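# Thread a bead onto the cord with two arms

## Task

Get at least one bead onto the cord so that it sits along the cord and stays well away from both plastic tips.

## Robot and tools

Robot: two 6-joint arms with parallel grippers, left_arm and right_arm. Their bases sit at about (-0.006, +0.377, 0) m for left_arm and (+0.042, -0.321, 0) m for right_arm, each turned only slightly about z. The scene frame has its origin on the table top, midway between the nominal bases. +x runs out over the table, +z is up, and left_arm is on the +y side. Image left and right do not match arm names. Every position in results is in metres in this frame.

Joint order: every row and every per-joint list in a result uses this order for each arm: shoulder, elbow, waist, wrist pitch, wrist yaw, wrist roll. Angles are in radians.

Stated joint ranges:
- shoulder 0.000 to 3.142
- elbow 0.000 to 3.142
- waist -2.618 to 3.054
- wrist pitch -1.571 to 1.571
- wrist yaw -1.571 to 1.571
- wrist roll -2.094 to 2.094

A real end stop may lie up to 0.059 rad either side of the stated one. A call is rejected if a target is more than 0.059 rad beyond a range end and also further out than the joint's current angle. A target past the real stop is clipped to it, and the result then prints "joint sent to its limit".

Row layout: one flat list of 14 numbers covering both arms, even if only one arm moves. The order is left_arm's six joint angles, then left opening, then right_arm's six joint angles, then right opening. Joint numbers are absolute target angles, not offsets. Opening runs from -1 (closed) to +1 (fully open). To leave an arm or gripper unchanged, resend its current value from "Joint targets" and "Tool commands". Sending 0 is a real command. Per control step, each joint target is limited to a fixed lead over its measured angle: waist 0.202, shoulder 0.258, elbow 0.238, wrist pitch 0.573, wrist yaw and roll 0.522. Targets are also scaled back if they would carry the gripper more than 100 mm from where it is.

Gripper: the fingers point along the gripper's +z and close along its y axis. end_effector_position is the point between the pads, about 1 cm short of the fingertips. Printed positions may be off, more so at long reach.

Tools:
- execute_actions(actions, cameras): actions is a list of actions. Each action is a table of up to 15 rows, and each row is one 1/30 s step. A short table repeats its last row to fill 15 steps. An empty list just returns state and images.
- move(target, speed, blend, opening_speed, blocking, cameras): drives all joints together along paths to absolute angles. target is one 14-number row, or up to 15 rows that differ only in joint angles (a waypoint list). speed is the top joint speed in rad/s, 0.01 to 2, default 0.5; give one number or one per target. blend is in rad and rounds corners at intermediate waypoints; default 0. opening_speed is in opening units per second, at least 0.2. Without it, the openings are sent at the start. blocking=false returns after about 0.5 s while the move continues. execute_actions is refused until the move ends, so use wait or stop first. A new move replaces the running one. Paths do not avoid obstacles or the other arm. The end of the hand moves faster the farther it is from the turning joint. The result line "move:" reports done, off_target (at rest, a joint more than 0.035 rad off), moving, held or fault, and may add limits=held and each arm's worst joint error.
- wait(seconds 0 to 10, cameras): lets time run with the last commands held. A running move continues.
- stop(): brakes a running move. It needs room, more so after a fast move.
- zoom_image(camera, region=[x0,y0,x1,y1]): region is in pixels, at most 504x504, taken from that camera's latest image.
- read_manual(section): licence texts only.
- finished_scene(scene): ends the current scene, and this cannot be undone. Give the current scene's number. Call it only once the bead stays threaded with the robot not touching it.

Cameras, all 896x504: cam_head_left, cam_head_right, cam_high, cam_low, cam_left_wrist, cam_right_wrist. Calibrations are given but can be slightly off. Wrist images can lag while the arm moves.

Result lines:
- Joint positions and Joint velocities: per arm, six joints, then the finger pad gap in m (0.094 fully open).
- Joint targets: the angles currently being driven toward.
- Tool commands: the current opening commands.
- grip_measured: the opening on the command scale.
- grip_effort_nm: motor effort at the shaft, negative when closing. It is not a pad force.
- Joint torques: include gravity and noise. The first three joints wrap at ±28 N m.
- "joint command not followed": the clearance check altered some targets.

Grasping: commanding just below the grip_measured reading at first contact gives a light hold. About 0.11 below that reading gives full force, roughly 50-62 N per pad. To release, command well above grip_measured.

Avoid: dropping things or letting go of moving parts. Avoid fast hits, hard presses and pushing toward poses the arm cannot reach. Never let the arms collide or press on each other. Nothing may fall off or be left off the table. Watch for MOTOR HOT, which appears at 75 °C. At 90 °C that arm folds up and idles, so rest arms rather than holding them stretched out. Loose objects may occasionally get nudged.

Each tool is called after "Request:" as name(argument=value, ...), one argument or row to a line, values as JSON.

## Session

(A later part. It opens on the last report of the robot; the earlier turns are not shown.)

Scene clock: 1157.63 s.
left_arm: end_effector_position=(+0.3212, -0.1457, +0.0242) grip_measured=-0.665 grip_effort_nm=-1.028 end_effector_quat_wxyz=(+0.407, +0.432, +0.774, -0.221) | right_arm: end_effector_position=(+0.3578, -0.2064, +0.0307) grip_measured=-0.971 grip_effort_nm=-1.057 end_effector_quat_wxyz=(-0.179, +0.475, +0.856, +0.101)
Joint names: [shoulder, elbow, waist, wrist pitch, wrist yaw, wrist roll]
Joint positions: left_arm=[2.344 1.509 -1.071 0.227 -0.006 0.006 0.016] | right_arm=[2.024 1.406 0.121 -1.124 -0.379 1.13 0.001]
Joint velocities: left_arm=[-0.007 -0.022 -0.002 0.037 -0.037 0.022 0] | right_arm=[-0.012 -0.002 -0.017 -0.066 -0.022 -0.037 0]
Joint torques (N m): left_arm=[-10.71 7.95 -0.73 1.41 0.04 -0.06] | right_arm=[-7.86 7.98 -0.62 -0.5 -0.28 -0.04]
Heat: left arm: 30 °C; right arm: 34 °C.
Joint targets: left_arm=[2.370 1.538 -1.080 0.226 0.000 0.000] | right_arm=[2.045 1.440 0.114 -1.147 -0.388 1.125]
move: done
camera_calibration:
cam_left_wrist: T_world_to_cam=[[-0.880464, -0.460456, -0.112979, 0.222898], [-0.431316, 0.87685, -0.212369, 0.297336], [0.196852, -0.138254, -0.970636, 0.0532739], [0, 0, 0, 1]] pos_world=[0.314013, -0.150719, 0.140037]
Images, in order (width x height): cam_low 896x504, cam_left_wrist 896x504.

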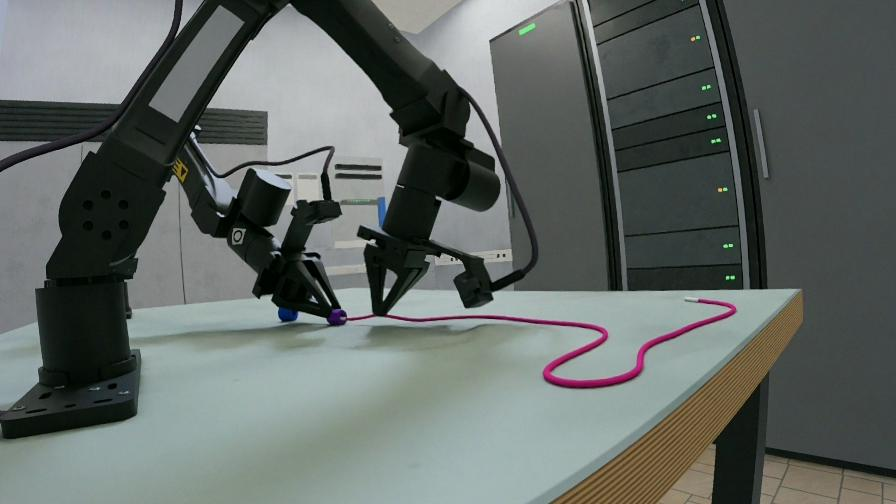

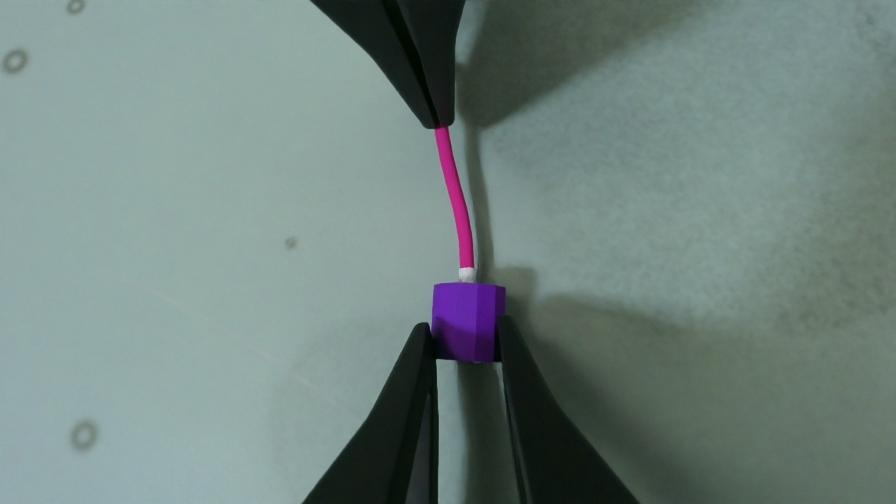

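Request:
move(
  target=[2.370,1.538,-1.080,0.226,0,0,-0.75,1.966,1.325,0.157,-1.076,-0.388,1.158,-0.98],
  cameras=["cam_left_wrist","cam_low"],
  speed=0.08,
)

Request:
zoom_image(
  camera="cam_low",
  region=[300, 260, 460, 350],
)

Scene clock: 1168.33 s.
left_arm: end_effector_position=(+0.3212, -0.1457, +0.0242) grip_measured=-0.665 grip_effort_nm=-1.023 end_effector_quat_wxyz=(+0.407, +0.432, +0.774, -0.221) | right_arm: end_effector_position=(+0.3430, -0.1997, +0.0228) grip_measured=-0.971 grip_effort_nm=-1.053 end_effector_quat_wxyz=(-0.187, +0.474, +0.856, +0.093)
Joint names: [shoulder, elbow, waist, wrist pitch, wrist yaw, wrist roll]
Joint positions: left_arm=[2.344 1.509 -1.071 0.227 -0.006 0.006 0.016] | right_arm=[2.006 1.343 0.148 -1.092 -0.381 1.152 0.001]
Joint velocities: left_arm=[0.007 -0.007 0.002 -0.066 -0.081 0.007 0.001] | right_arm=[0.007 0.017 -0.007 0.007 0.051 -0.037 0]
Joint torques (N m): left_arm=[-10.71 7.99 -0.72 1.41 0.04 -0.06] | right_arm=[-12.45 3.82 0.73 -0.19 -0.28 0.07]
Heat: left arm: 30 °C; right arm: 34 °C.
Joint targets: left_arm=[2.370 1.538 -1.080 0.226 0.000 0.000] | right_arm=[1.966 1.325 0.157 -1.076 -0.388 1.158]
move: off_target (right_arm); right_arm: the shoulder is farthest, 0.040 rad from its target
camera_calibration:
cam_left_wrist: T_world_to_cam=[[-0.880464, -0.460456, -0.112979, 0.222898], [-0.431316, 0.87685, -0.212369, 0.297336], [0.196852, -0.138254, -0.970636, 0.0532739], [0, 0, 0, 1]] pos_world=[0.314013, -0.150719, 0.140037]
Images, in order (width x height): cam_low 896x504, cam_left_wrist 896x504.

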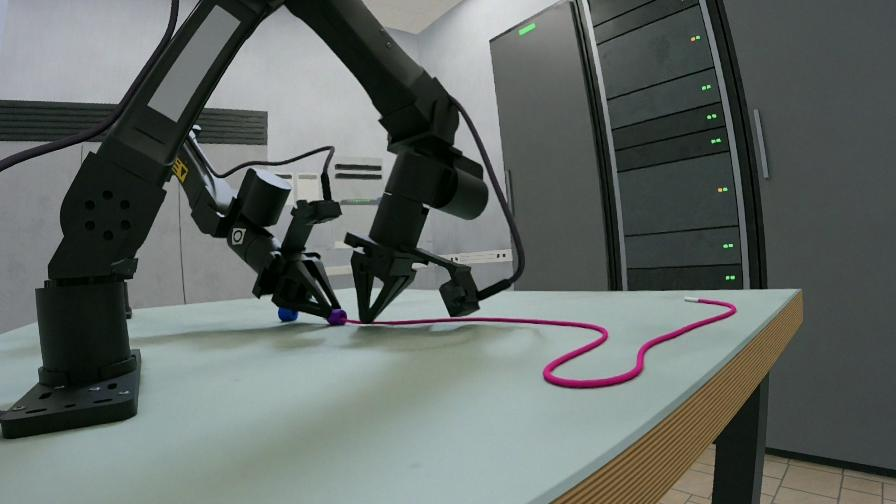

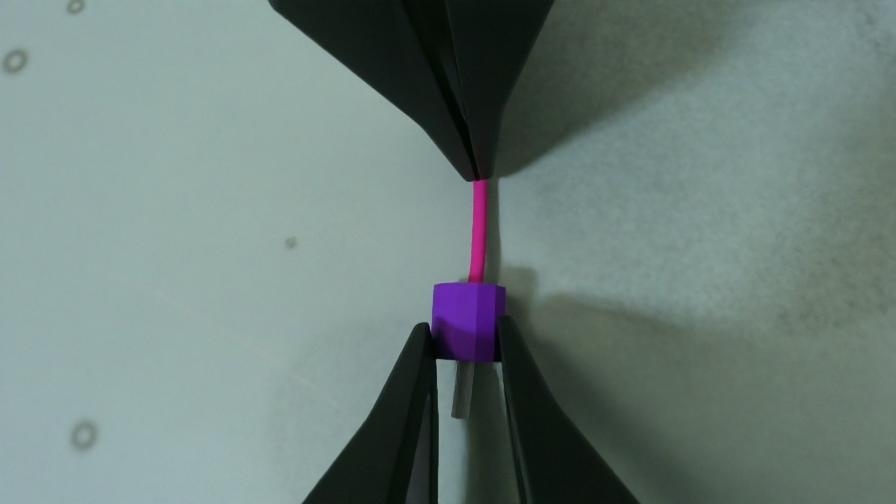

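Scaled by 3.150 from the camera's 896x504 image, which has a finer 1280x720 frame.

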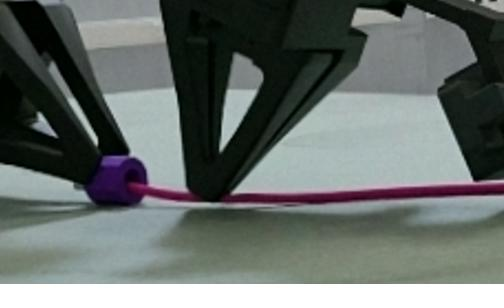

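Request:
move(
  target=[2.370,1.538,-1.080,0.226,0,0,-0.3,1.966,1.325,0.157,-1.076,-0.388,1.158,-0.98],
  cameras=[],
  opening_speed=0.6,
)

Request:
move(
  target=[2.283,1.412,-1.080,0.278,0,0,-0.3,1.966,1.325,0.157,-1.076,-0.388,1.158,-0.98],
  cameras=["cam_left_wrist","cam_low"],
  speed=0.15,
)

Request:
zoom_image(
  camera="cam_low",
  region=[300, 260, 460, 350],
)

Scene clock: 1183.07 s.
left_arm: end_effector_position=(+0.3212, -0.1457, +0.0242) grip_measured=-0.302 grip_effort_nm=0.095 end_effector_quat_wxyz=(+0.407, +0.432, +0.774, -0.221) | right_arm: end_effector_position=(+0.3433, -0.1996, +0.0227) grip_measured=-0.971 grip_effort_nm=-1.057 end_effector_quat_wxyz=(-0.187, +0.474, +0.855, +0.093)
Joint names: [shoulder, elbow, waist, wrist pitch, wrist yaw, wrist roll]
Joint positions: left_arm=[2.344 1.509 -1.071 0.227 -0.006 0.006 0.033] | right_arm=[2.006 1.343 0.148 -1.09 -0.381 1.152 0.001]
Joint velocities: left_arm=[0.017 -0.012 0.007 0.125 -0.022 0.037 -0.001] | right_arm=[-0.022 0.007 -0.007 -0.051 -0.007 0.007 0.001]
Joint torques (N m): left_arm=[-10.7 7.98 -0.75 1.41 0.03 -0.07] | right_arm=[-12.56 3.89 0.77 -0.21 -0.27 0.06]
Heat: left arm: 30 °C; right arm: 38 °C.
Joint targets: left_arm=[2.370 1.538 -1.080 0.226 0.000 0.000] | right_arm=[1.966 1.325 0.157 -1.076 -0.388 1.158]
move: off_target (right_arm); right_arm: the shoulder is farthest, 0.040 rad from its target
No camera images: "cameras" was empty.

Scene clock: 1184.23 s.
left_arm: end_effector_position=(+0.3146, -0.1351, +0.0144) grip_measured=-0.302 grip_effort_nm=0.100 end_effector_quat_wxyz=(+0.408, +0.431, +0.774, -0.222) | right_arm: end_effector_position=(+0.3433, -0.1996, +0.0227) grip_measured=-0.971 grip_effort_nm=-1.053 end_effector_quat_wxyz=(-0.187, +0.474, +0.855, +0.093)
Joint names: [shoulder, elbow, waist, wrist pitch, wrist yaw, wrist roll]
Joint positions: left_arm=[2.328 1.427 -1.071 0.295 -0.006 0.005 0.033] | right_arm=[2.006 1.343 0.148 -1.09 -0.381 1.152 0.001]
Joint velocities: left_arm=[0.012 -0.007 -0.012 0.022 0.022 0.022 -0.001] | right_arm=[0.002 -0.017 -0.022 -0.022 0.007 0.081 0]
Joint torques (N m): left_arm=[-16.47 4.38 -0.73 1.27 0.04 -0.06] | right_arm=[-12.49 3.88 0.76 -0.2 -0.26 0.06]
Heat: left arm: 30 °C; right arm: 38 °C.
Joint targets: left_arm=[2.283 1.412 -1.080 0.278 0.000 0.000] | right_arm=[1.966 1.325 0.157 -1.076 -0.388 1.158]
move: off_target (left_arm, right_arm); left_arm: the shoulder is farthest, 0.045 rad from its target; right_arm: the shoulder is farthest, 0.040 rad from its target
camera_calibration:
cam_left_wrist: T_world_to_cam=[[-0.880094, -0.461342, -0.112243, 0.22062], [-0.431756, 0.875977, -0.215062, 0.283185], [0.19754, -0.140813, -0.970129, 0.0459027], [0, 0, 0, 1]] pos_world=[0.307365, -0.139819, 0.130197]
Images, in order (width x height): cam_low 896x504, cam_left_wrist 896x504.

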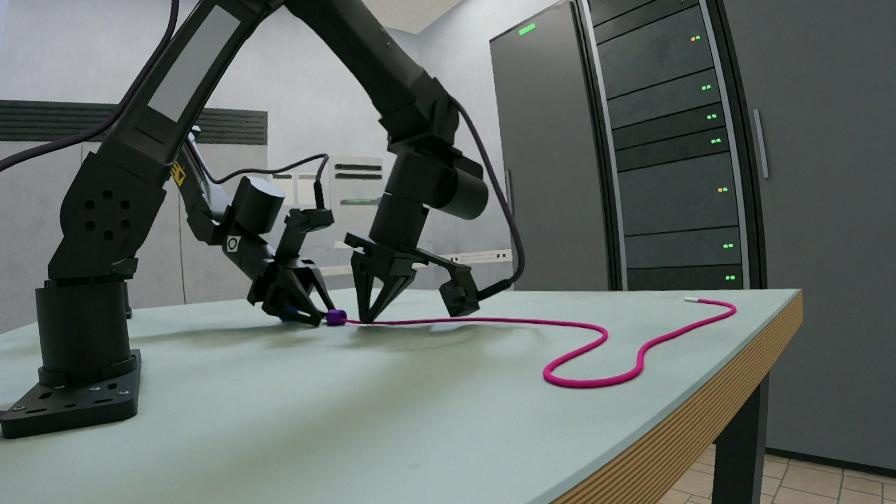

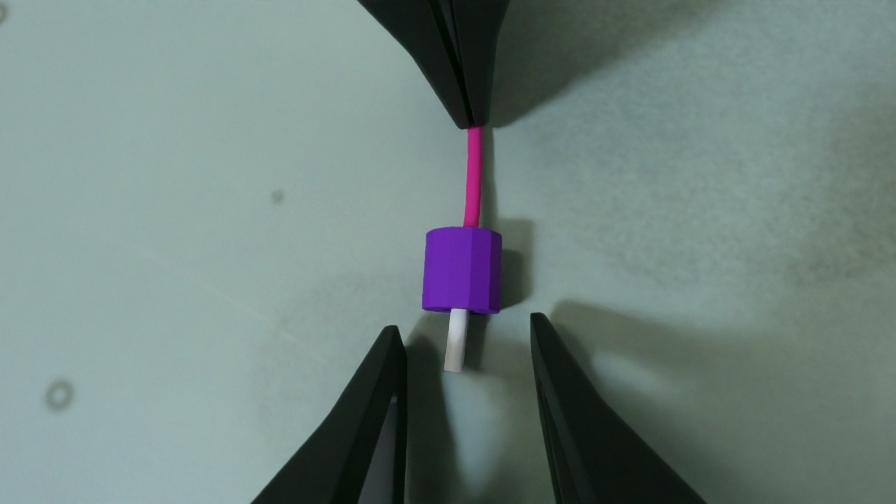

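Scaled by 3.150 from the camera's 896x504 image, which has a finer 1280x720 frame.

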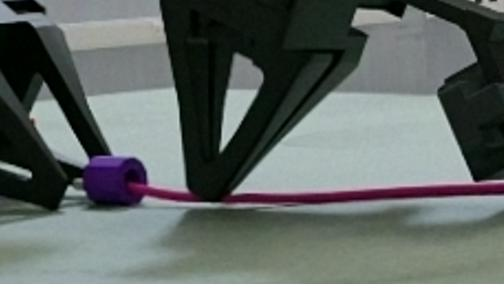

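Request:
move(
  target=[2.268,1.462,-1.080,0.255,0,0,-0.3,1.966,1.325,0.157,-1.076,-0.388,1.158,-0.98],
  cameras=["cam_left_wrist","cam_low"],
  speed=0.15,
)

Request:
zoom_image(
  camera="cam_low",
  region=[300, 260, 460, 350],
)

Scene clock: 1192.53 s.
left_arm: end_effector_position=(+0.3145, -0.1348, +0.0151) grip_measured=-0.302 grip_effort_nm=0.105 end_effector_quat_wxyz=(+0.403, +0.432, +0.776, -0.220) | right_arm: end_effector_position=(+0.3433, -0.1996, +0.0227) grip_measured=-0.971 grip_effort_nm=-1.057 end_effector_quat_wxyz=(-0.187, +0.474, +0.855, +0.093)
Joint names: [shoulder, elbow, waist, wrist pitch, wrist yaw, wrist roll]
Joint positions: left_arm=[2.324 1.437 -1.071 0.27 -0.006 0.005 0.033] | right_arm=[2.006 1.343 0.148 -1.09 -0.381 1.152 0.001]
Joint velocities: left_arm=[-0.012 0.002 -0.002 -0.022 0.022 0.037 -0.001] | right_arm=[-0.002 -0.012 -0.002 -0.007 0.125 -0.037 -0.001]
Joint torques (N m): left_arm=[-17.59 7.47 -0.75 1.3 0.04 -0.06] | right_arm=[-12.46 3.88 0.73 -0.17 -0.29 0.07]
Heat: left arm: 32 °C; right arm: 38 °C.
Joint targets: left_arm=[2.268 1.462 -1.080 0.255 0.000 0.000] | right_arm=[1.966 1.325 0.157 -1.076 -0.388 1.158]
move: off_target (left_arm, right_arm); left_arm: the shoulder is farthest, 0.056 rad from its target; right_arm: the shoulder is farthest, 0.040 rad from its target
camera_calibration:
cam_left_wrist: T_world_to_cam=[[-0.880814, -0.460183, -0.111346, 0.221052], [-0.433104, 0.878145, -0.203182, 0.283607], [0.191279, -0.130742, -0.972789, 0.0500527], [0, 0, 0, 1]] pos_world=[0.307962, -0.14078, 0.130928]
Images, in order (width x height): cam_low 896x504, cam_left_wrist 896x504.

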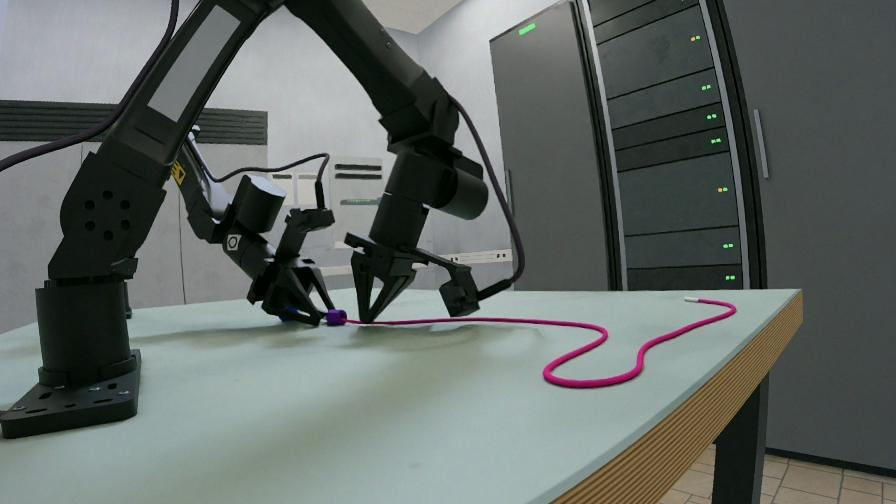

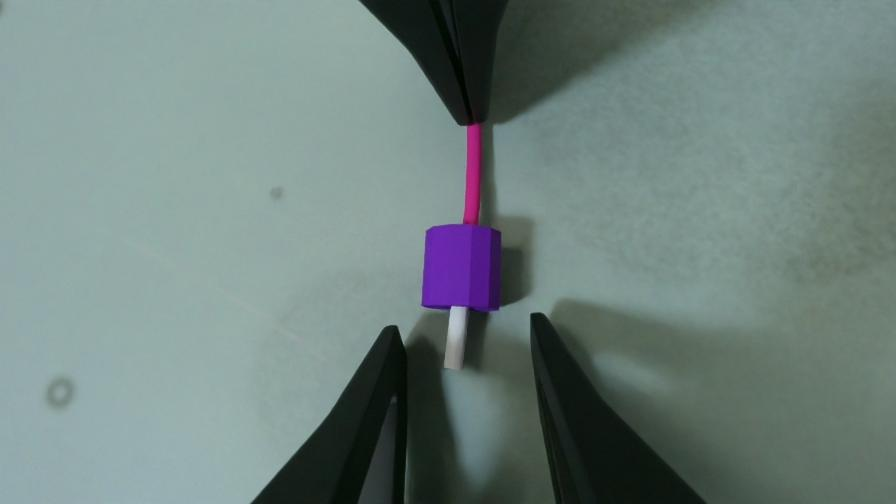

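Scaled by 3.150 from the camera's 896x504 image, which has a finer 1280x720 frame.

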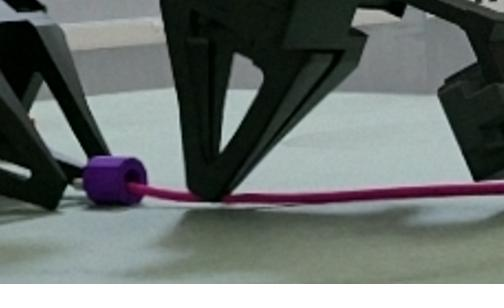

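Request:
move(
  target=[2.25,1.475,-1.080,0.235,0,0,-0.3,1.966,1.325,0.157,-1.076,-0.388,1.158,-0.98],
  cameras=["cam_left_wrist","cam_low"],
  speed=0.15,
)

Request:
zoom_image(
  camera="cam_low",
  region=[300, 260, 460, 350],
)

Scene clock: 1198.73 s.
left_arm: end_effector_position=(+0.3143, -0.1346, +0.0214) grip_measured=-0.302 grip_effort_nm=0.100 end_effector_quat_wxyz=(+0.400, +0.433, +0.778, -0.218) | right_arm: end_effector_position=(+0.3433, -0.1996, +0.0227) grip_measured=-0.971 grip_effort_nm=-1.057 end_effector_quat_wxyz=(-0.187, +0.474, +0.855, +0.093)
Joint names: [shoulder, elbow, waist, wrist pitch, wrist yaw, wrist roll]
Joint positions: left_arm=[2.309 1.447 -1.071 0.237 -0.006 0.005 0.033] | right_arm=[2.006 1.343 0.148 -1.09 -0.381 1.152 0.001]
Joint velocities: left_arm=[-0.007 0.007 0.002 -0.066 -0.051 -0.11 -0.001] | right_arm=[-0.002 -0.012 -0.007 0.022 0.051 -0.022 0]
Joint torques (N m): left_arm=[-17.81 7.8 -0.73 1.39 0.04 -0.06] | right_arm=[-12.52 3.89 0.76 -0.21 -0.29 0.06]
Heat: left arm: 34 °C; right arm: 39 °C.
Joint targets: left_arm=[2.250 1.475 -1.080 0.235 0.000 0.000] | right_arm=[1.966 1.325 0.157 -1.076 -0.388 1.158]
move: off_target (left_arm, right_arm); left_arm: the shoulder is farthest, 0.059 rad from its target; right_arm: the shoulder is farthest, 0.040 rad from its target
camera_calibration:
cam_left_wrist: T_world_to_cam=[[-0.881261, -0.459464, -0.110777, 0.221957], [-0.433907, 0.879437, -0.195742, 0.284864], [0.187358, -0.124433, -0.974379, 0.0583674], [0, 0, 0, 1]] pos_world=[0.308271, -0.141276, 0.137219]
Images, in order (width x height): cam_low 896x504, cam_left_wrist 896x504.

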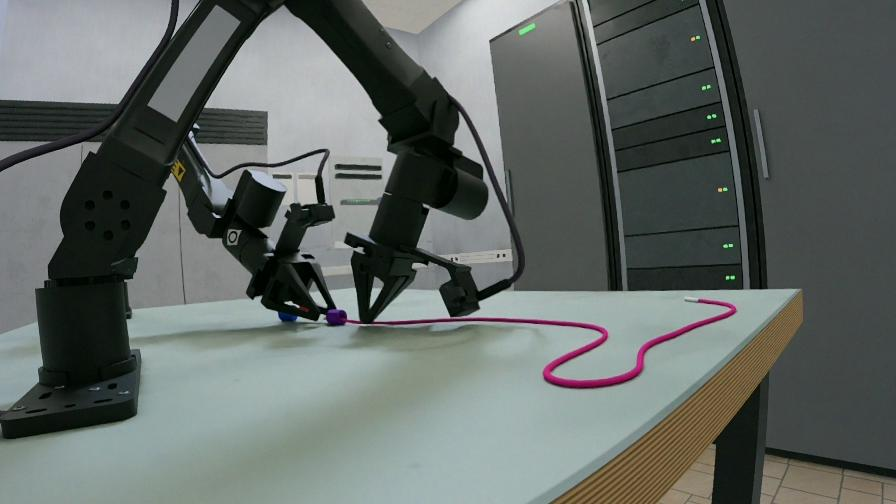

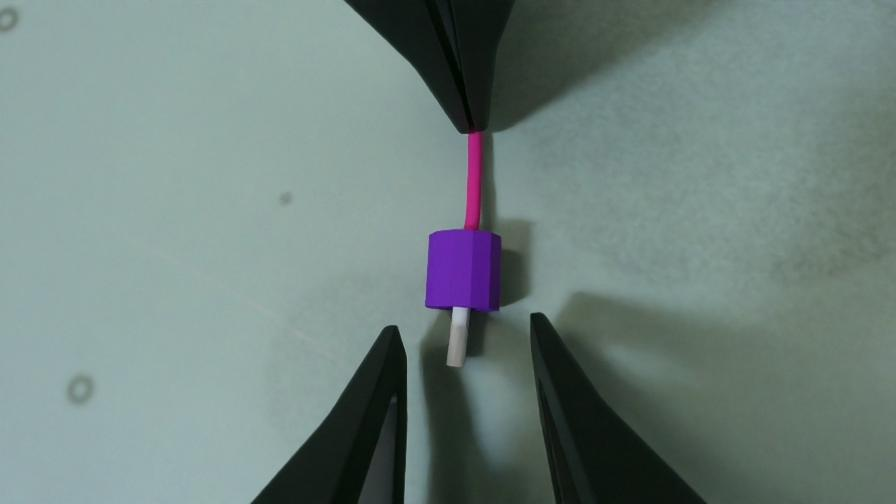

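Scaled by 3.150 from the camera's 896x504 image, which has a finer 1280x720 frame.

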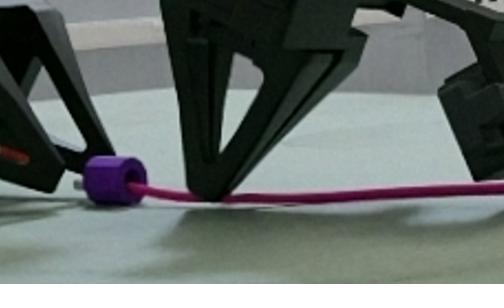

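Request:
move(
  target=[2.25,1.475,-1.080,0.235,0,0,-0.98,1.966,1.325,0.157,-1.076,-0.388,1.158,-0.98],
  cameras=["cam_left_wrist","cam_low"],
  opening_speed=0.4,
)

Request:
zoom_image(
  camera="cam_left_wrist",
  region=[380, 200, 560, 420],
)

Scene clock: 1206.67 s.
left_arm: end_effector_position=(+0.3143, -0.1345, +0.0214) grip_measured=-0.978 grip_effort_nm=-0.095 end_effector_quat_wxyz=(+0.400, +0.433, +0.778, -0.218) | right_arm: end_effector_position=(+0.3433, -0.1994, +0.0228) grip_measured=-0.971 grip_effort_nm=-1.057 end_effector_quat_wxyz=(-0.187, +0.474, +0.855, +0.094)
Joint names: [shoulder, elbow, waist, wrist pitch, wrist yaw, wrist roll]
Joint positions: left_arm=[2.309 1.447 -1.071 0.236 -0.006 0.005 0.001] | right_arm=[2.006 1.343 0.148 -1.09 -0.382 1.152 0.001]
Joint velocities: left_arm=[-0.007 -0.002 0.017 -0.022 -0.051 -0.066 0] | right_arm=[0.017 0.002 -0.002 -0.022 0.037 -0.022 0]
Joint torques (N m): left_arm=[-17.78 7.75 -0.73 1.4 0.04 -0.06] | right_arm=[-12.44 3.81 0.72 -0.2 -0.25 0.07]
Heat: left arm: 36 °C; right arm: 39 °C.
Joint targets: left_arm=[2.250 1.475 -1.080 0.235 0.000 0.000] | right_arm=[1.966 1.325 0.157 -1.076 -0.388 1.158]
move: off_target (left_arm, right_arm); left_arm: the shoulder is farthest, 0.059 rad from its target; right_arm: the shoulder is farthest, 0.040 rad from its target
camera_calibration:
cam_left_wrist: T_world_to_cam=[[-0.881306, -0.459392, -0.11072, 0.221967], [-0.433986, 0.879564, -0.194997, 0.284821], [0.186965, -0.123802, -0.974534, 0.0585168], [0, 0, 0, 1]] pos_world=[0.308289, -0.141304, 0.137142]
Images, in order (width x height): cam_low 896x504, cam_left_wrist 896x504.

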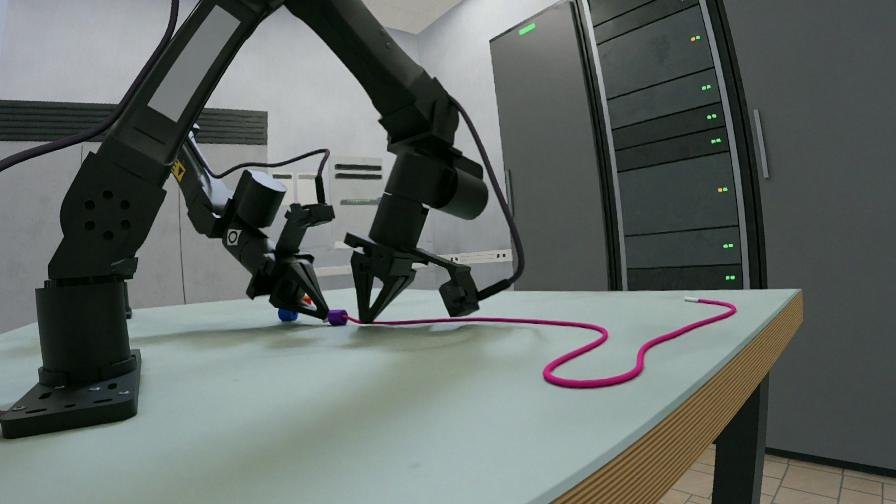

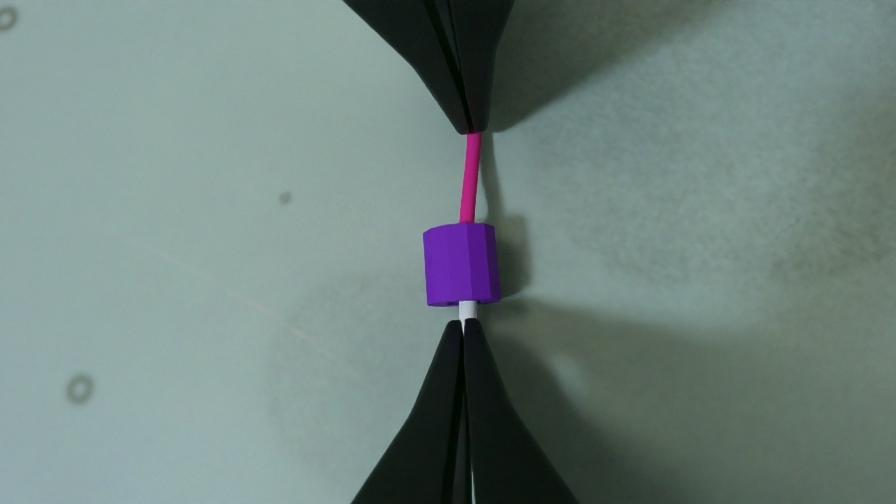

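Scaled by 2.291 from the camera's 896x504 image, which has a finer 1280x720 frame.

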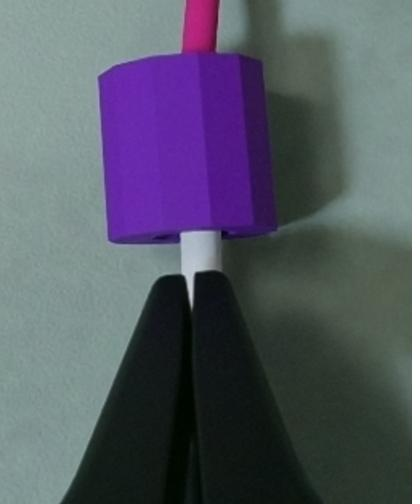

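Request:
zoom_image(
  camera="cam_low",
  region=[300, 290, 380, 340],
)

Scaled by 6.300 from the camera's 896x504 image, which has a finer 1280x720 frame.

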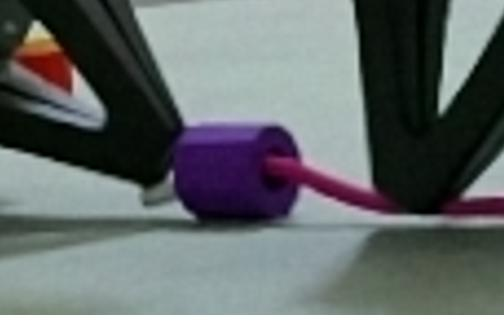

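Request:
move(
  target=[2.25,1.475,-1.080,0.235,0,0,-0.4,1.966,1.325,0.157,-1.076,-0.388,1.158,-0.98],
  cameras=[],
  opening_speed=0.6,
)

Request:
move(
  target=[2.325,1.430,-1.080,0.262,0,0,-0.4,1.966,1.325,0.157,-1.076,-0.388,1.158,-0.98],
  cameras=["cam_left_wrist","cam_low"],
  speed=0.15,
)

Request:
zoom_image(
  camera="cam_low",
  region=[300, 290, 380, 340],
)

Scene clock: 1220.30 s.
left_arm: end_effector_position=(+0.3143, -0.1345, +0.0214) grip_measured=-0.402 grip_effort_nm=0.100 end_effector_quat_wxyz=(+0.400, +0.433, +0.778, -0.218) | right_arm: end_effector_position=(+0.3433, -0.1994, +0.0228) grip_measured=-0.971 grip_effort_nm=-1.057 end_effector_quat_wxyz=(-0.187, +0.474, +0.855, +0.094)
Joint names: [shoulder, elbow, waist, wrist pitch, wrist yaw, wrist roll]
Joint positions: left_arm=[2.309 1.447 -1.071 0.236 -0.006 0.005 0.028] | right_arm=[2.006 1.343 0.148 -1.09 -0.382 1.152 0.001]
Joint velocities: left_arm=[-0.022 0.002 0.012 -0.037 0.095 -0.022 0] | right_arm=[0.007 -0.007 -0.007 -0.022 0.022 0.037 0]
Joint torques (N m): left_arm=[-17.8 7.75 -0.73 1.4 0.04 -0.06] | right_arm=[-12.48 3.86 0.73 -0.19 -0.26 0.05]
Heat: left arm: 38 °C; right arm: 39 °C.
Joint targets: left_arm=[2.250 1.475 -1.080 0.235 0.000 0.000] | right_arm=[1.966 1.325 0.157 -1.076 -0.388 1.158]
move: off_target (left_arm, right_arm); left_arm: the shoulder is farthest, 0.059 rad from its target; right_arm: the shoulder is farthest, 0.040 rad from its target
No camera images: "cameras" was empty.

Scene clock: 1221.13 s.
left_arm: end_effector_position=(+0.3127, -0.1321, +0.0173) grip_measured=-0.402 grip_effort_nm=0.105 end_effector_quat_wxyz=(+0.397, +0.434, +0.779, -0.216) | right_arm: end_effector_position=(+0.3433, -0.1994, +0.0228) grip_measured=-0.971 grip_effort_nm=-1.057 end_effector_quat_wxyz=(-0.187, +0.474, +0.855, +0.094)
Joint names: [shoulder, elbow, waist, wrist pitch, wrist yaw, wrist roll]
Joint positions: left_arm=[2.309 1.435 -1.071 0.242 -0.006 0.005 0.028] | right_arm=[2.006 1.343 0.148 -1.09 -0.382 1.152 0.001]
Joint velocities: left_arm=[0.007 -0.007 -0.002 -0.125 0.007 0.066 0] | right_arm=[0.012 -0.007 -0.007 -0.007 0.066 0.022 0]
Joint torques (N m): left_arm=[-11.19 5.2 -0.75 1.57 0.04 -0.06] | right_arm=[-12.51 3.89 0.76 -0.2 -0.26 0.06]
Heat: left arm: 38 °C; right arm: 39 °C.
Joint targets: left_arm=[2.325 1.430 -1.080 0.262 0.000 0.000] | right_arm=[1.966 1.325 0.157 -1.076 -0.388 1.158]
move: off_target (right_arm); right_arm: the shoulder is farthest, 0.040 rad from its target
camera_calibration:
cam_left_wrist: T_world_to_cam=[[-0.881706, -0.458748, -0.110201, 0.221502], [-0.434681, 0.880681, -0.18829, 0.281427], [0.18343, -0.118114, -0.975911, 0.0570702], [0, 0, 0, 1]] pos_world=[0.307162, -0.139493, 0.133095]
Images, in order (width x height): cam_low 896x504, cam_left_wrist 896x504.

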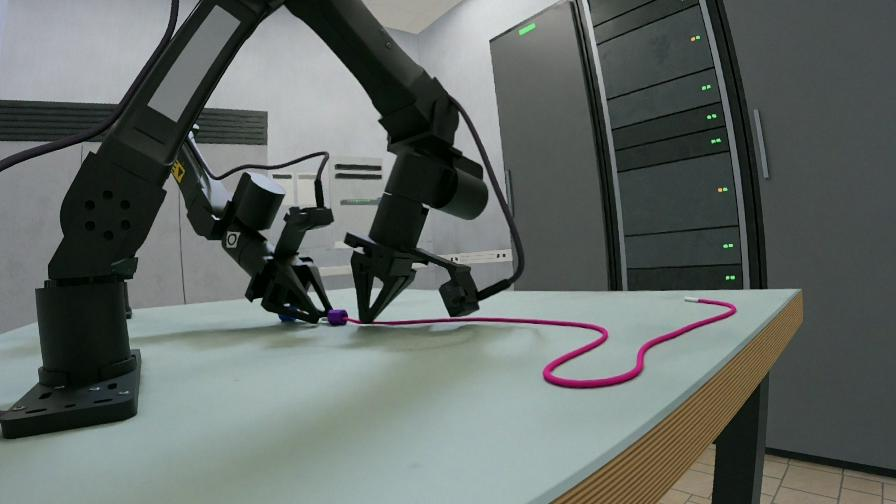

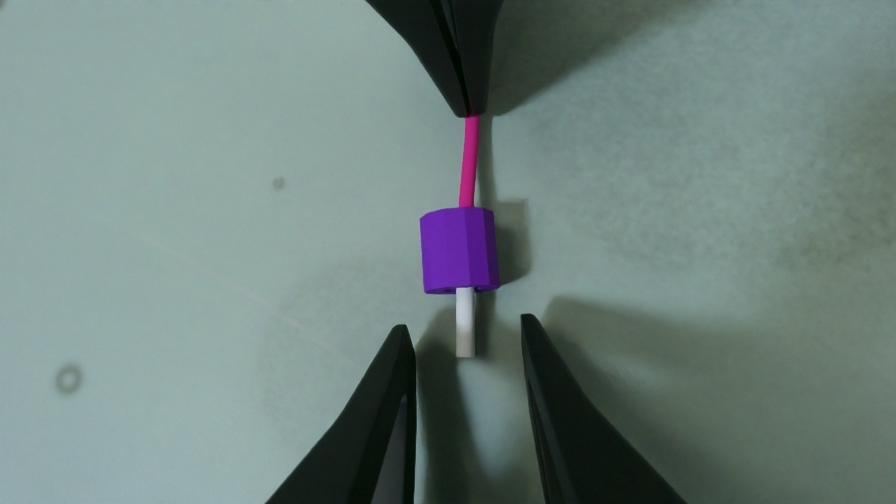

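Scaled by 6.300 from the camera's 896x504 image, which has a finer 1280x720 frame.

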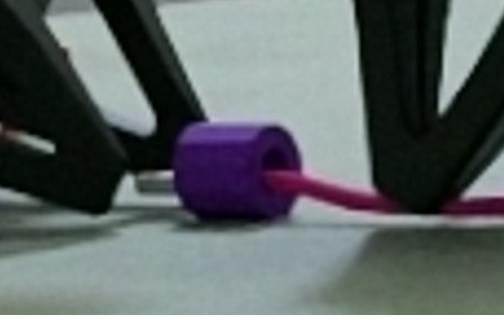

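Request:
move(
  target=[2.345,1.493,-1.080,0.215,0,0,-0.4,1.966,1.325,0.157,-1.076,-0.388,1.158,-0.98],
  cameras=["cam_left_wrist","cam_low"],
  speed=0.15,
)

Request:
zoom_image(
  camera="cam_low",
  region=[300, 290, 380, 340],
)

Scene clock: 1227.23 s.
left_arm: end_effector_position=(+0.3150, -0.1358, +0.0189) grip_measured=-0.402 grip_effort_nm=0.100 end_effector_quat_wxyz=(+0.395, +0.434, +0.780, -0.215) | right_arm: end_effector_position=(+0.3433, -0.1994, +0.0228) grip_measured=-0.971 grip_effort_nm=-1.057 end_effector_quat_wxyz=(-0.187, +0.474, +0.855, +0.094)
Joint names: [shoulder, elbow, waist, wrist pitch, wrist yaw, wrist roll]
Joint positions: left_arm=[2.319 1.465 -1.071 0.217 -0.006 0.005 0.028] | right_arm=[2.006 1.343 0.148 -1.09 -0.382 1.152 0.001]
Joint velocities: left_arm=[-0.002 -0.002 0.012 -0.051 0.037 -0.007 0.001] | right_arm=[-0.032 -0.007 0.012 0.007 0.022 -0.037 -0.001]
Joint torques (N m): left_arm=[-10.5 7.8 -0.73 1.38 0.03 -0.06] | right_arm=[-12.48 3.88 0.73 -0.19 -0.27 0.08]
Heat: left arm: 36 °C; right arm: 39 °C.
Joint targets: left_arm=[2.345 1.493 -1.080 0.215 0.000 0.000] | right_arm=[1.966 1.325 0.157 -1.076 -0.388 1.158]
move: off_target (right_arm); right_arm: the shoulder is farthest, 0.040 rad from its target
camera_calibration:
cam_left_wrist: T_world_to_cam=[[-0.88195, -0.458355, -0.109882, 0.222133], [-0.435093, 0.881345, -0.184187, 0.286118], [0.181267, -0.114635, -0.97673, 0.0589485], [0, 0, 0, 1]] pos_world=[0.309713, -0.143595, 0.134684]
Images, in order (width x height): cam_low 896x504, cam_left_wrist 896x504.

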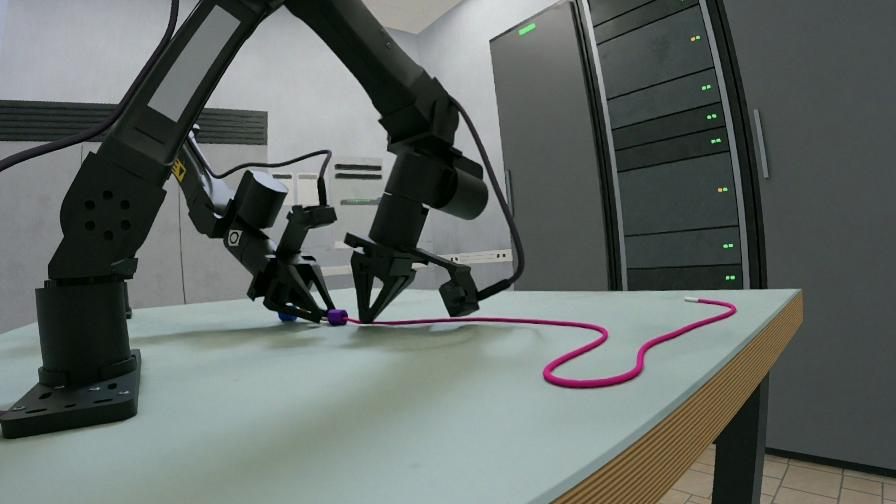

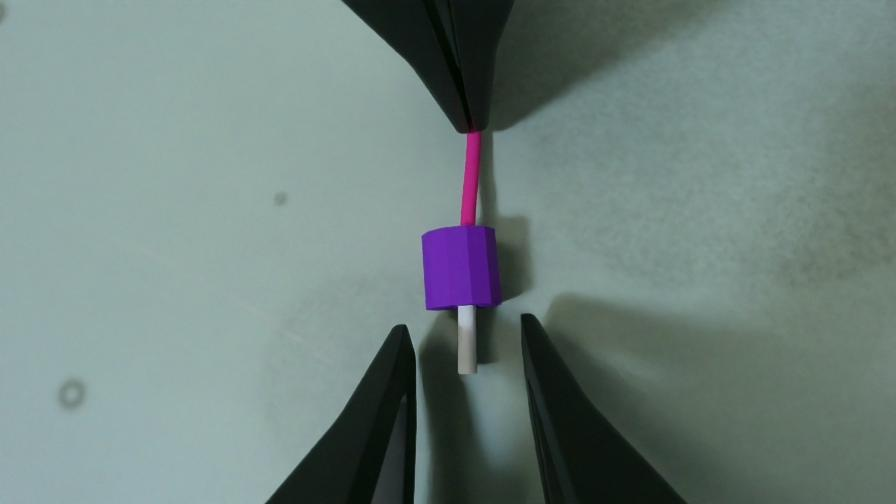

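Scaled by 6.300 from the camera's 896x504 image, which has a finer 1280x720 frame.

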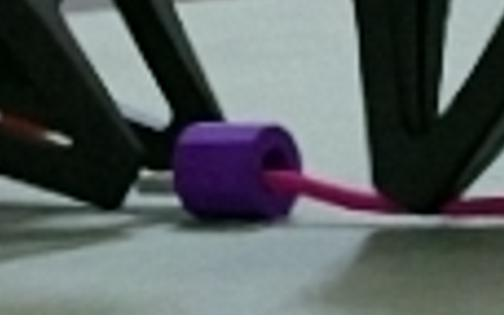

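Request:
move(
  target=[2.352,1.490,-1.080,0.222,0,0,-0.98,1.966,1.325,0.157,-1.076,-0.388,1.158,-0.98],
  cameras=["cam_left_wrist","cam_low"],
  opening_speed=0.3,
)

Request:
zoom_image(
  camera="cam_low",
  region=[300, 290, 380, 340],
)

Scene clock: 1235.67 s.
left_arm: end_effector_position=(+0.3147, -0.1351, +0.0151) grip_measured=-0.961 grip_effort_nm=-0.979 end_effector_quat_wxyz=(+0.393, +0.435, +0.782, -0.214) | right_arm: end_effector_position=(+0.3433, -0.1994, +0.0228) grip_measured=-0.971 grip_effort_nm=-1.053 end_effector_quat_wxyz=(-0.187, +0.474, +0.855, +0.094)
Joint names: [shoulder, elbow, waist, wrist pitch, wrist yaw, wrist roll]
Joint positions: left_arm=[2.326 1.465 -1.071 0.217 -0.006 0.005 0.002] | right_arm=[2.006 1.343 0.148 -1.09 -0.382 1.152 0.001]
Joint velocities: left_arm=[-0.007 -0.002 -0.002 0.007 0.066 -0.007 -0.001] | right_arm=[-0.012 -0.002 0.007 0.022 0.051 0.007 0]
Joint torques (N m): left_arm=[-10.45 7.54 -0.73 1.43 0.03 -0.06] | right_arm=[-12.52 3.85 0.76 -0.22 -0.28 0.06]
Heat: left arm: 35 °C; right arm: 40 °C.
Joint targets: left_arm=[2.352 1.490 -1.080 0.222 0.000 0.000] | right_arm=[1.966 1.325 0.157 -1.076 -0.388 1.158]
move: off_target (right_arm); right_arm: the shoulder is farthest, 0.040 rad from its target
camera_calibration:
cam_left_wrist: T_world_to_cam=[[-0.882348, -0.457716, -0.109355, 0.221856], [-0.435749, 0.8824, -0.177466, 0.284951], [0.177724, -0.108935, -0.978032, 0.0572106], [0, 0, 0, 1]] pos_world=[0.309754, -0.143661, 0.130784]
Images, in order (width x height): cam_low 896x504, cam_left_wrist 896x504.

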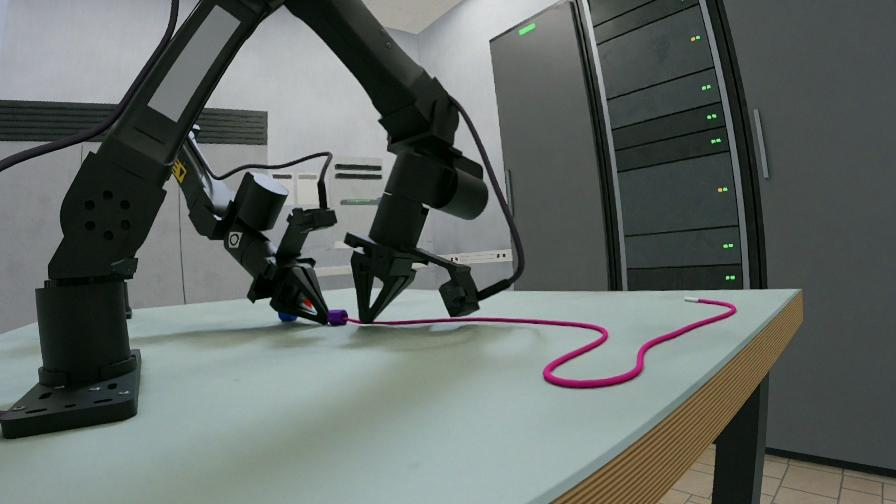

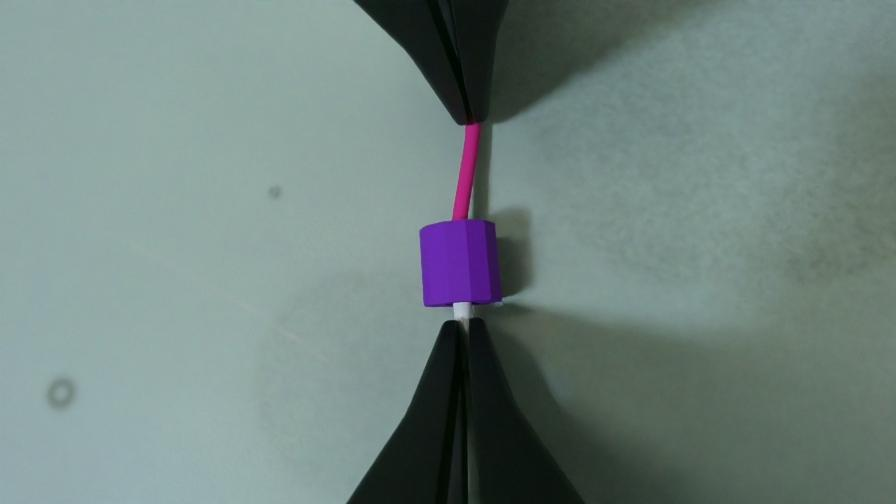

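Scaled by 6.300 from the camera's 896x504 image, which has a finer 1280x720 frame.

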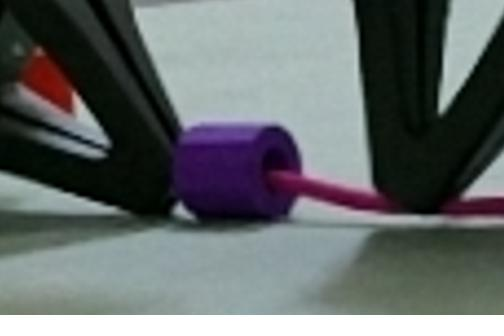

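Request:
execute_actions(
  actions=[],
  cameras=["cam_low","cam_left_wrist","cam_right_wrist","cam_head_left"],
)

Request:
zoom_image(
  camera="cam_low",
  region=[300, 240, 500, 350],
)

Scene clock: 1274.97 s.
left_arm: end_effector_position=(+0.3147, -0.1351, +0.0151) grip_measured=-0.964 grip_effort_nm=-1.028 end_effector_quat_wxyz=(+0.393, +0.435, +0.782, -0.214) | right_arm: end_effector_position=(+0.3433, -0.1994, +0.0228) grip_measured=-0.971 grip_effort_nm=-1.053 end_effector_quat_wxyz=(-0.187, +0.474, +0.855, +0.094)
Joint names: [shoulder, elbow, waist, wrist pitch, wrist yaw, wrist roll]
Joint positions: left_arm=[2.326 1.465 -1.071 0.217 -0.006 0.005 0.002] | right_arm=[2.006 1.343 0.148 -1.09 -0.382 1.152 0.001]
Joint velocities: left_arm=[-0.017 -0.002 -0.007 0.051 -0.037 -0.051 0] | right_arm=[-0.012 0.002 0.002 -0.007 -0.037 0.037 0]
Joint torques (N m): left_arm=[-10.44 7.54 -0.72 1.44 0.04 -0.05] | right_arm=[-12.57 3.84 0.73 -0.19 -0.28 0.07]
Heat: left arm: 34 °C; right arm: 40 °C.
Joint targets: left_arm=[2.352 1.490 -1.080 0.222 0.000 0.000] | right_arm=[1.966 1.325 0.157 -1.076 -0.388 1.158]
Tool commands: left_gripper/opening=-0.98 right_gripper/opening=-0.98
camera_calibration:
cam_left_wrist: T_world_to_cam=[[-0.882348, -0.457716, -0.109355, 0.221856], [-0.435749, 0.8824, -0.177466, 0.284951], [0.177724, -0.108935, -0.978032, 0.0572106], [0, 0, 0, 1]] pos_world=[0.309754, -0.143661, 0.130784]
cam_right_wrist: T_world_to_cam=[[-0.889994, -0.452229, 0.0583079, 0.215913], [-0.133043, 0.379861, 0.915426, 0.125664], [-0.436131, 0.806966, -0.39824, 0.435595], [0, 0, 0, 1]] pos_world=[0.398856, -0.301603, 0.0458458]
Images, in order (width x height): cam_head_left 896x504, cam_low 896x504, cam_left_wrist 896x504, cam_right_wrist 896x504.

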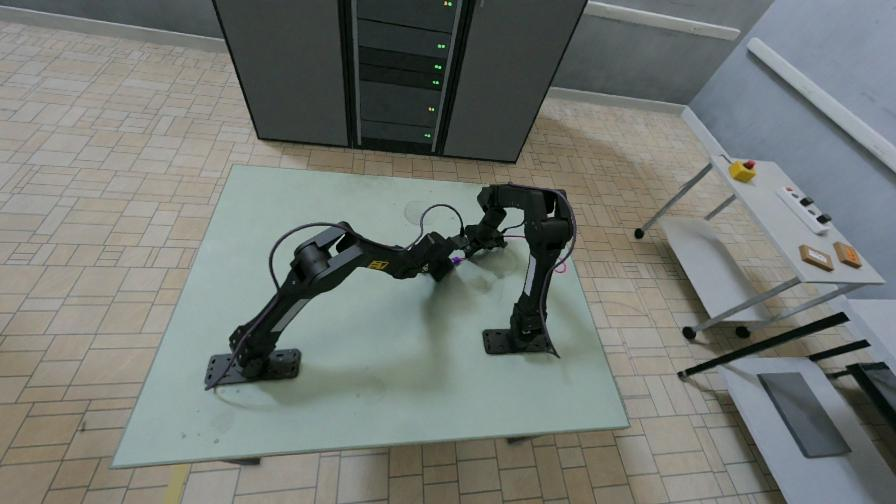

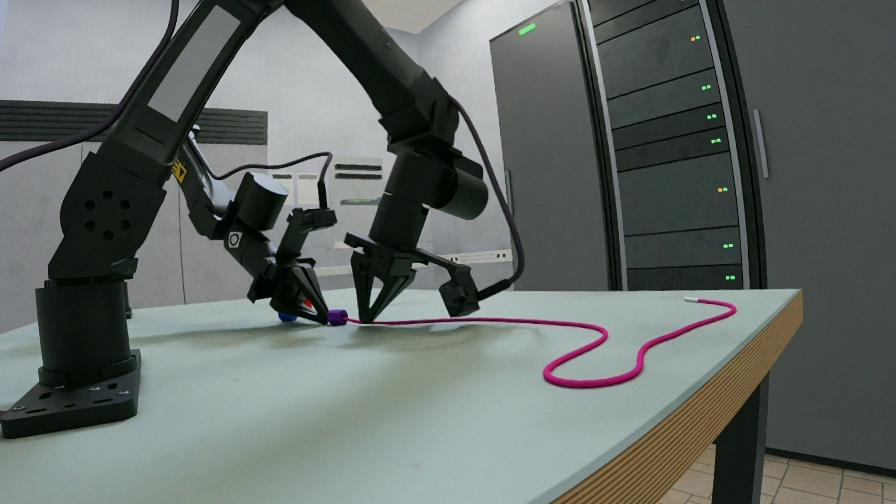

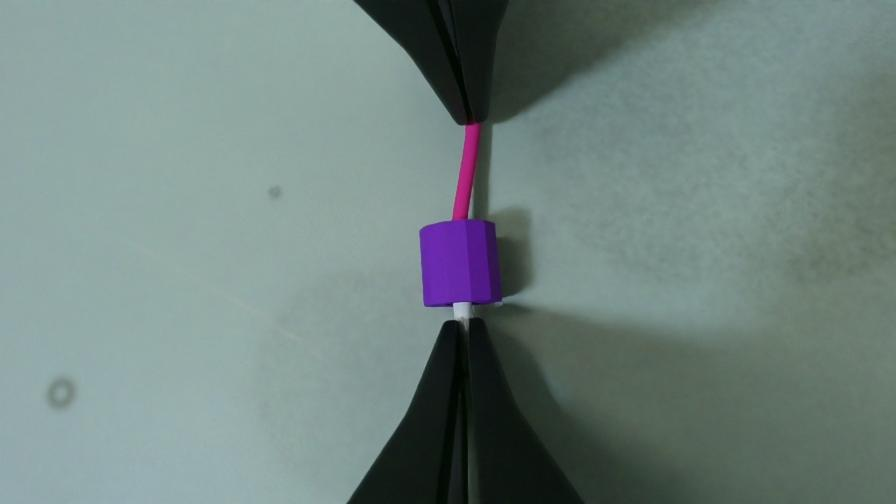

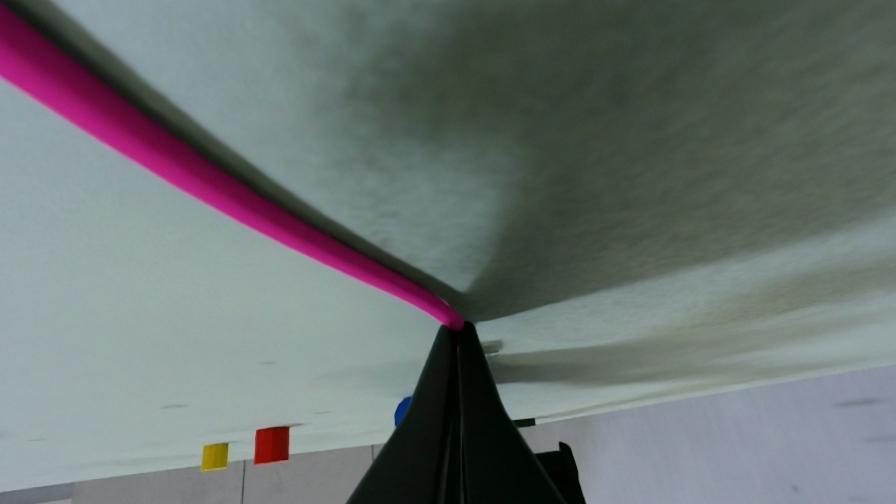

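Scaled by 2.520 from the camera's 896x504 image, which has a finer 1280x720 frame.

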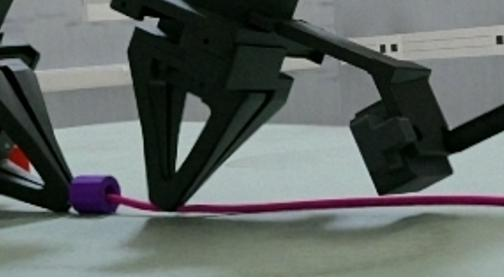

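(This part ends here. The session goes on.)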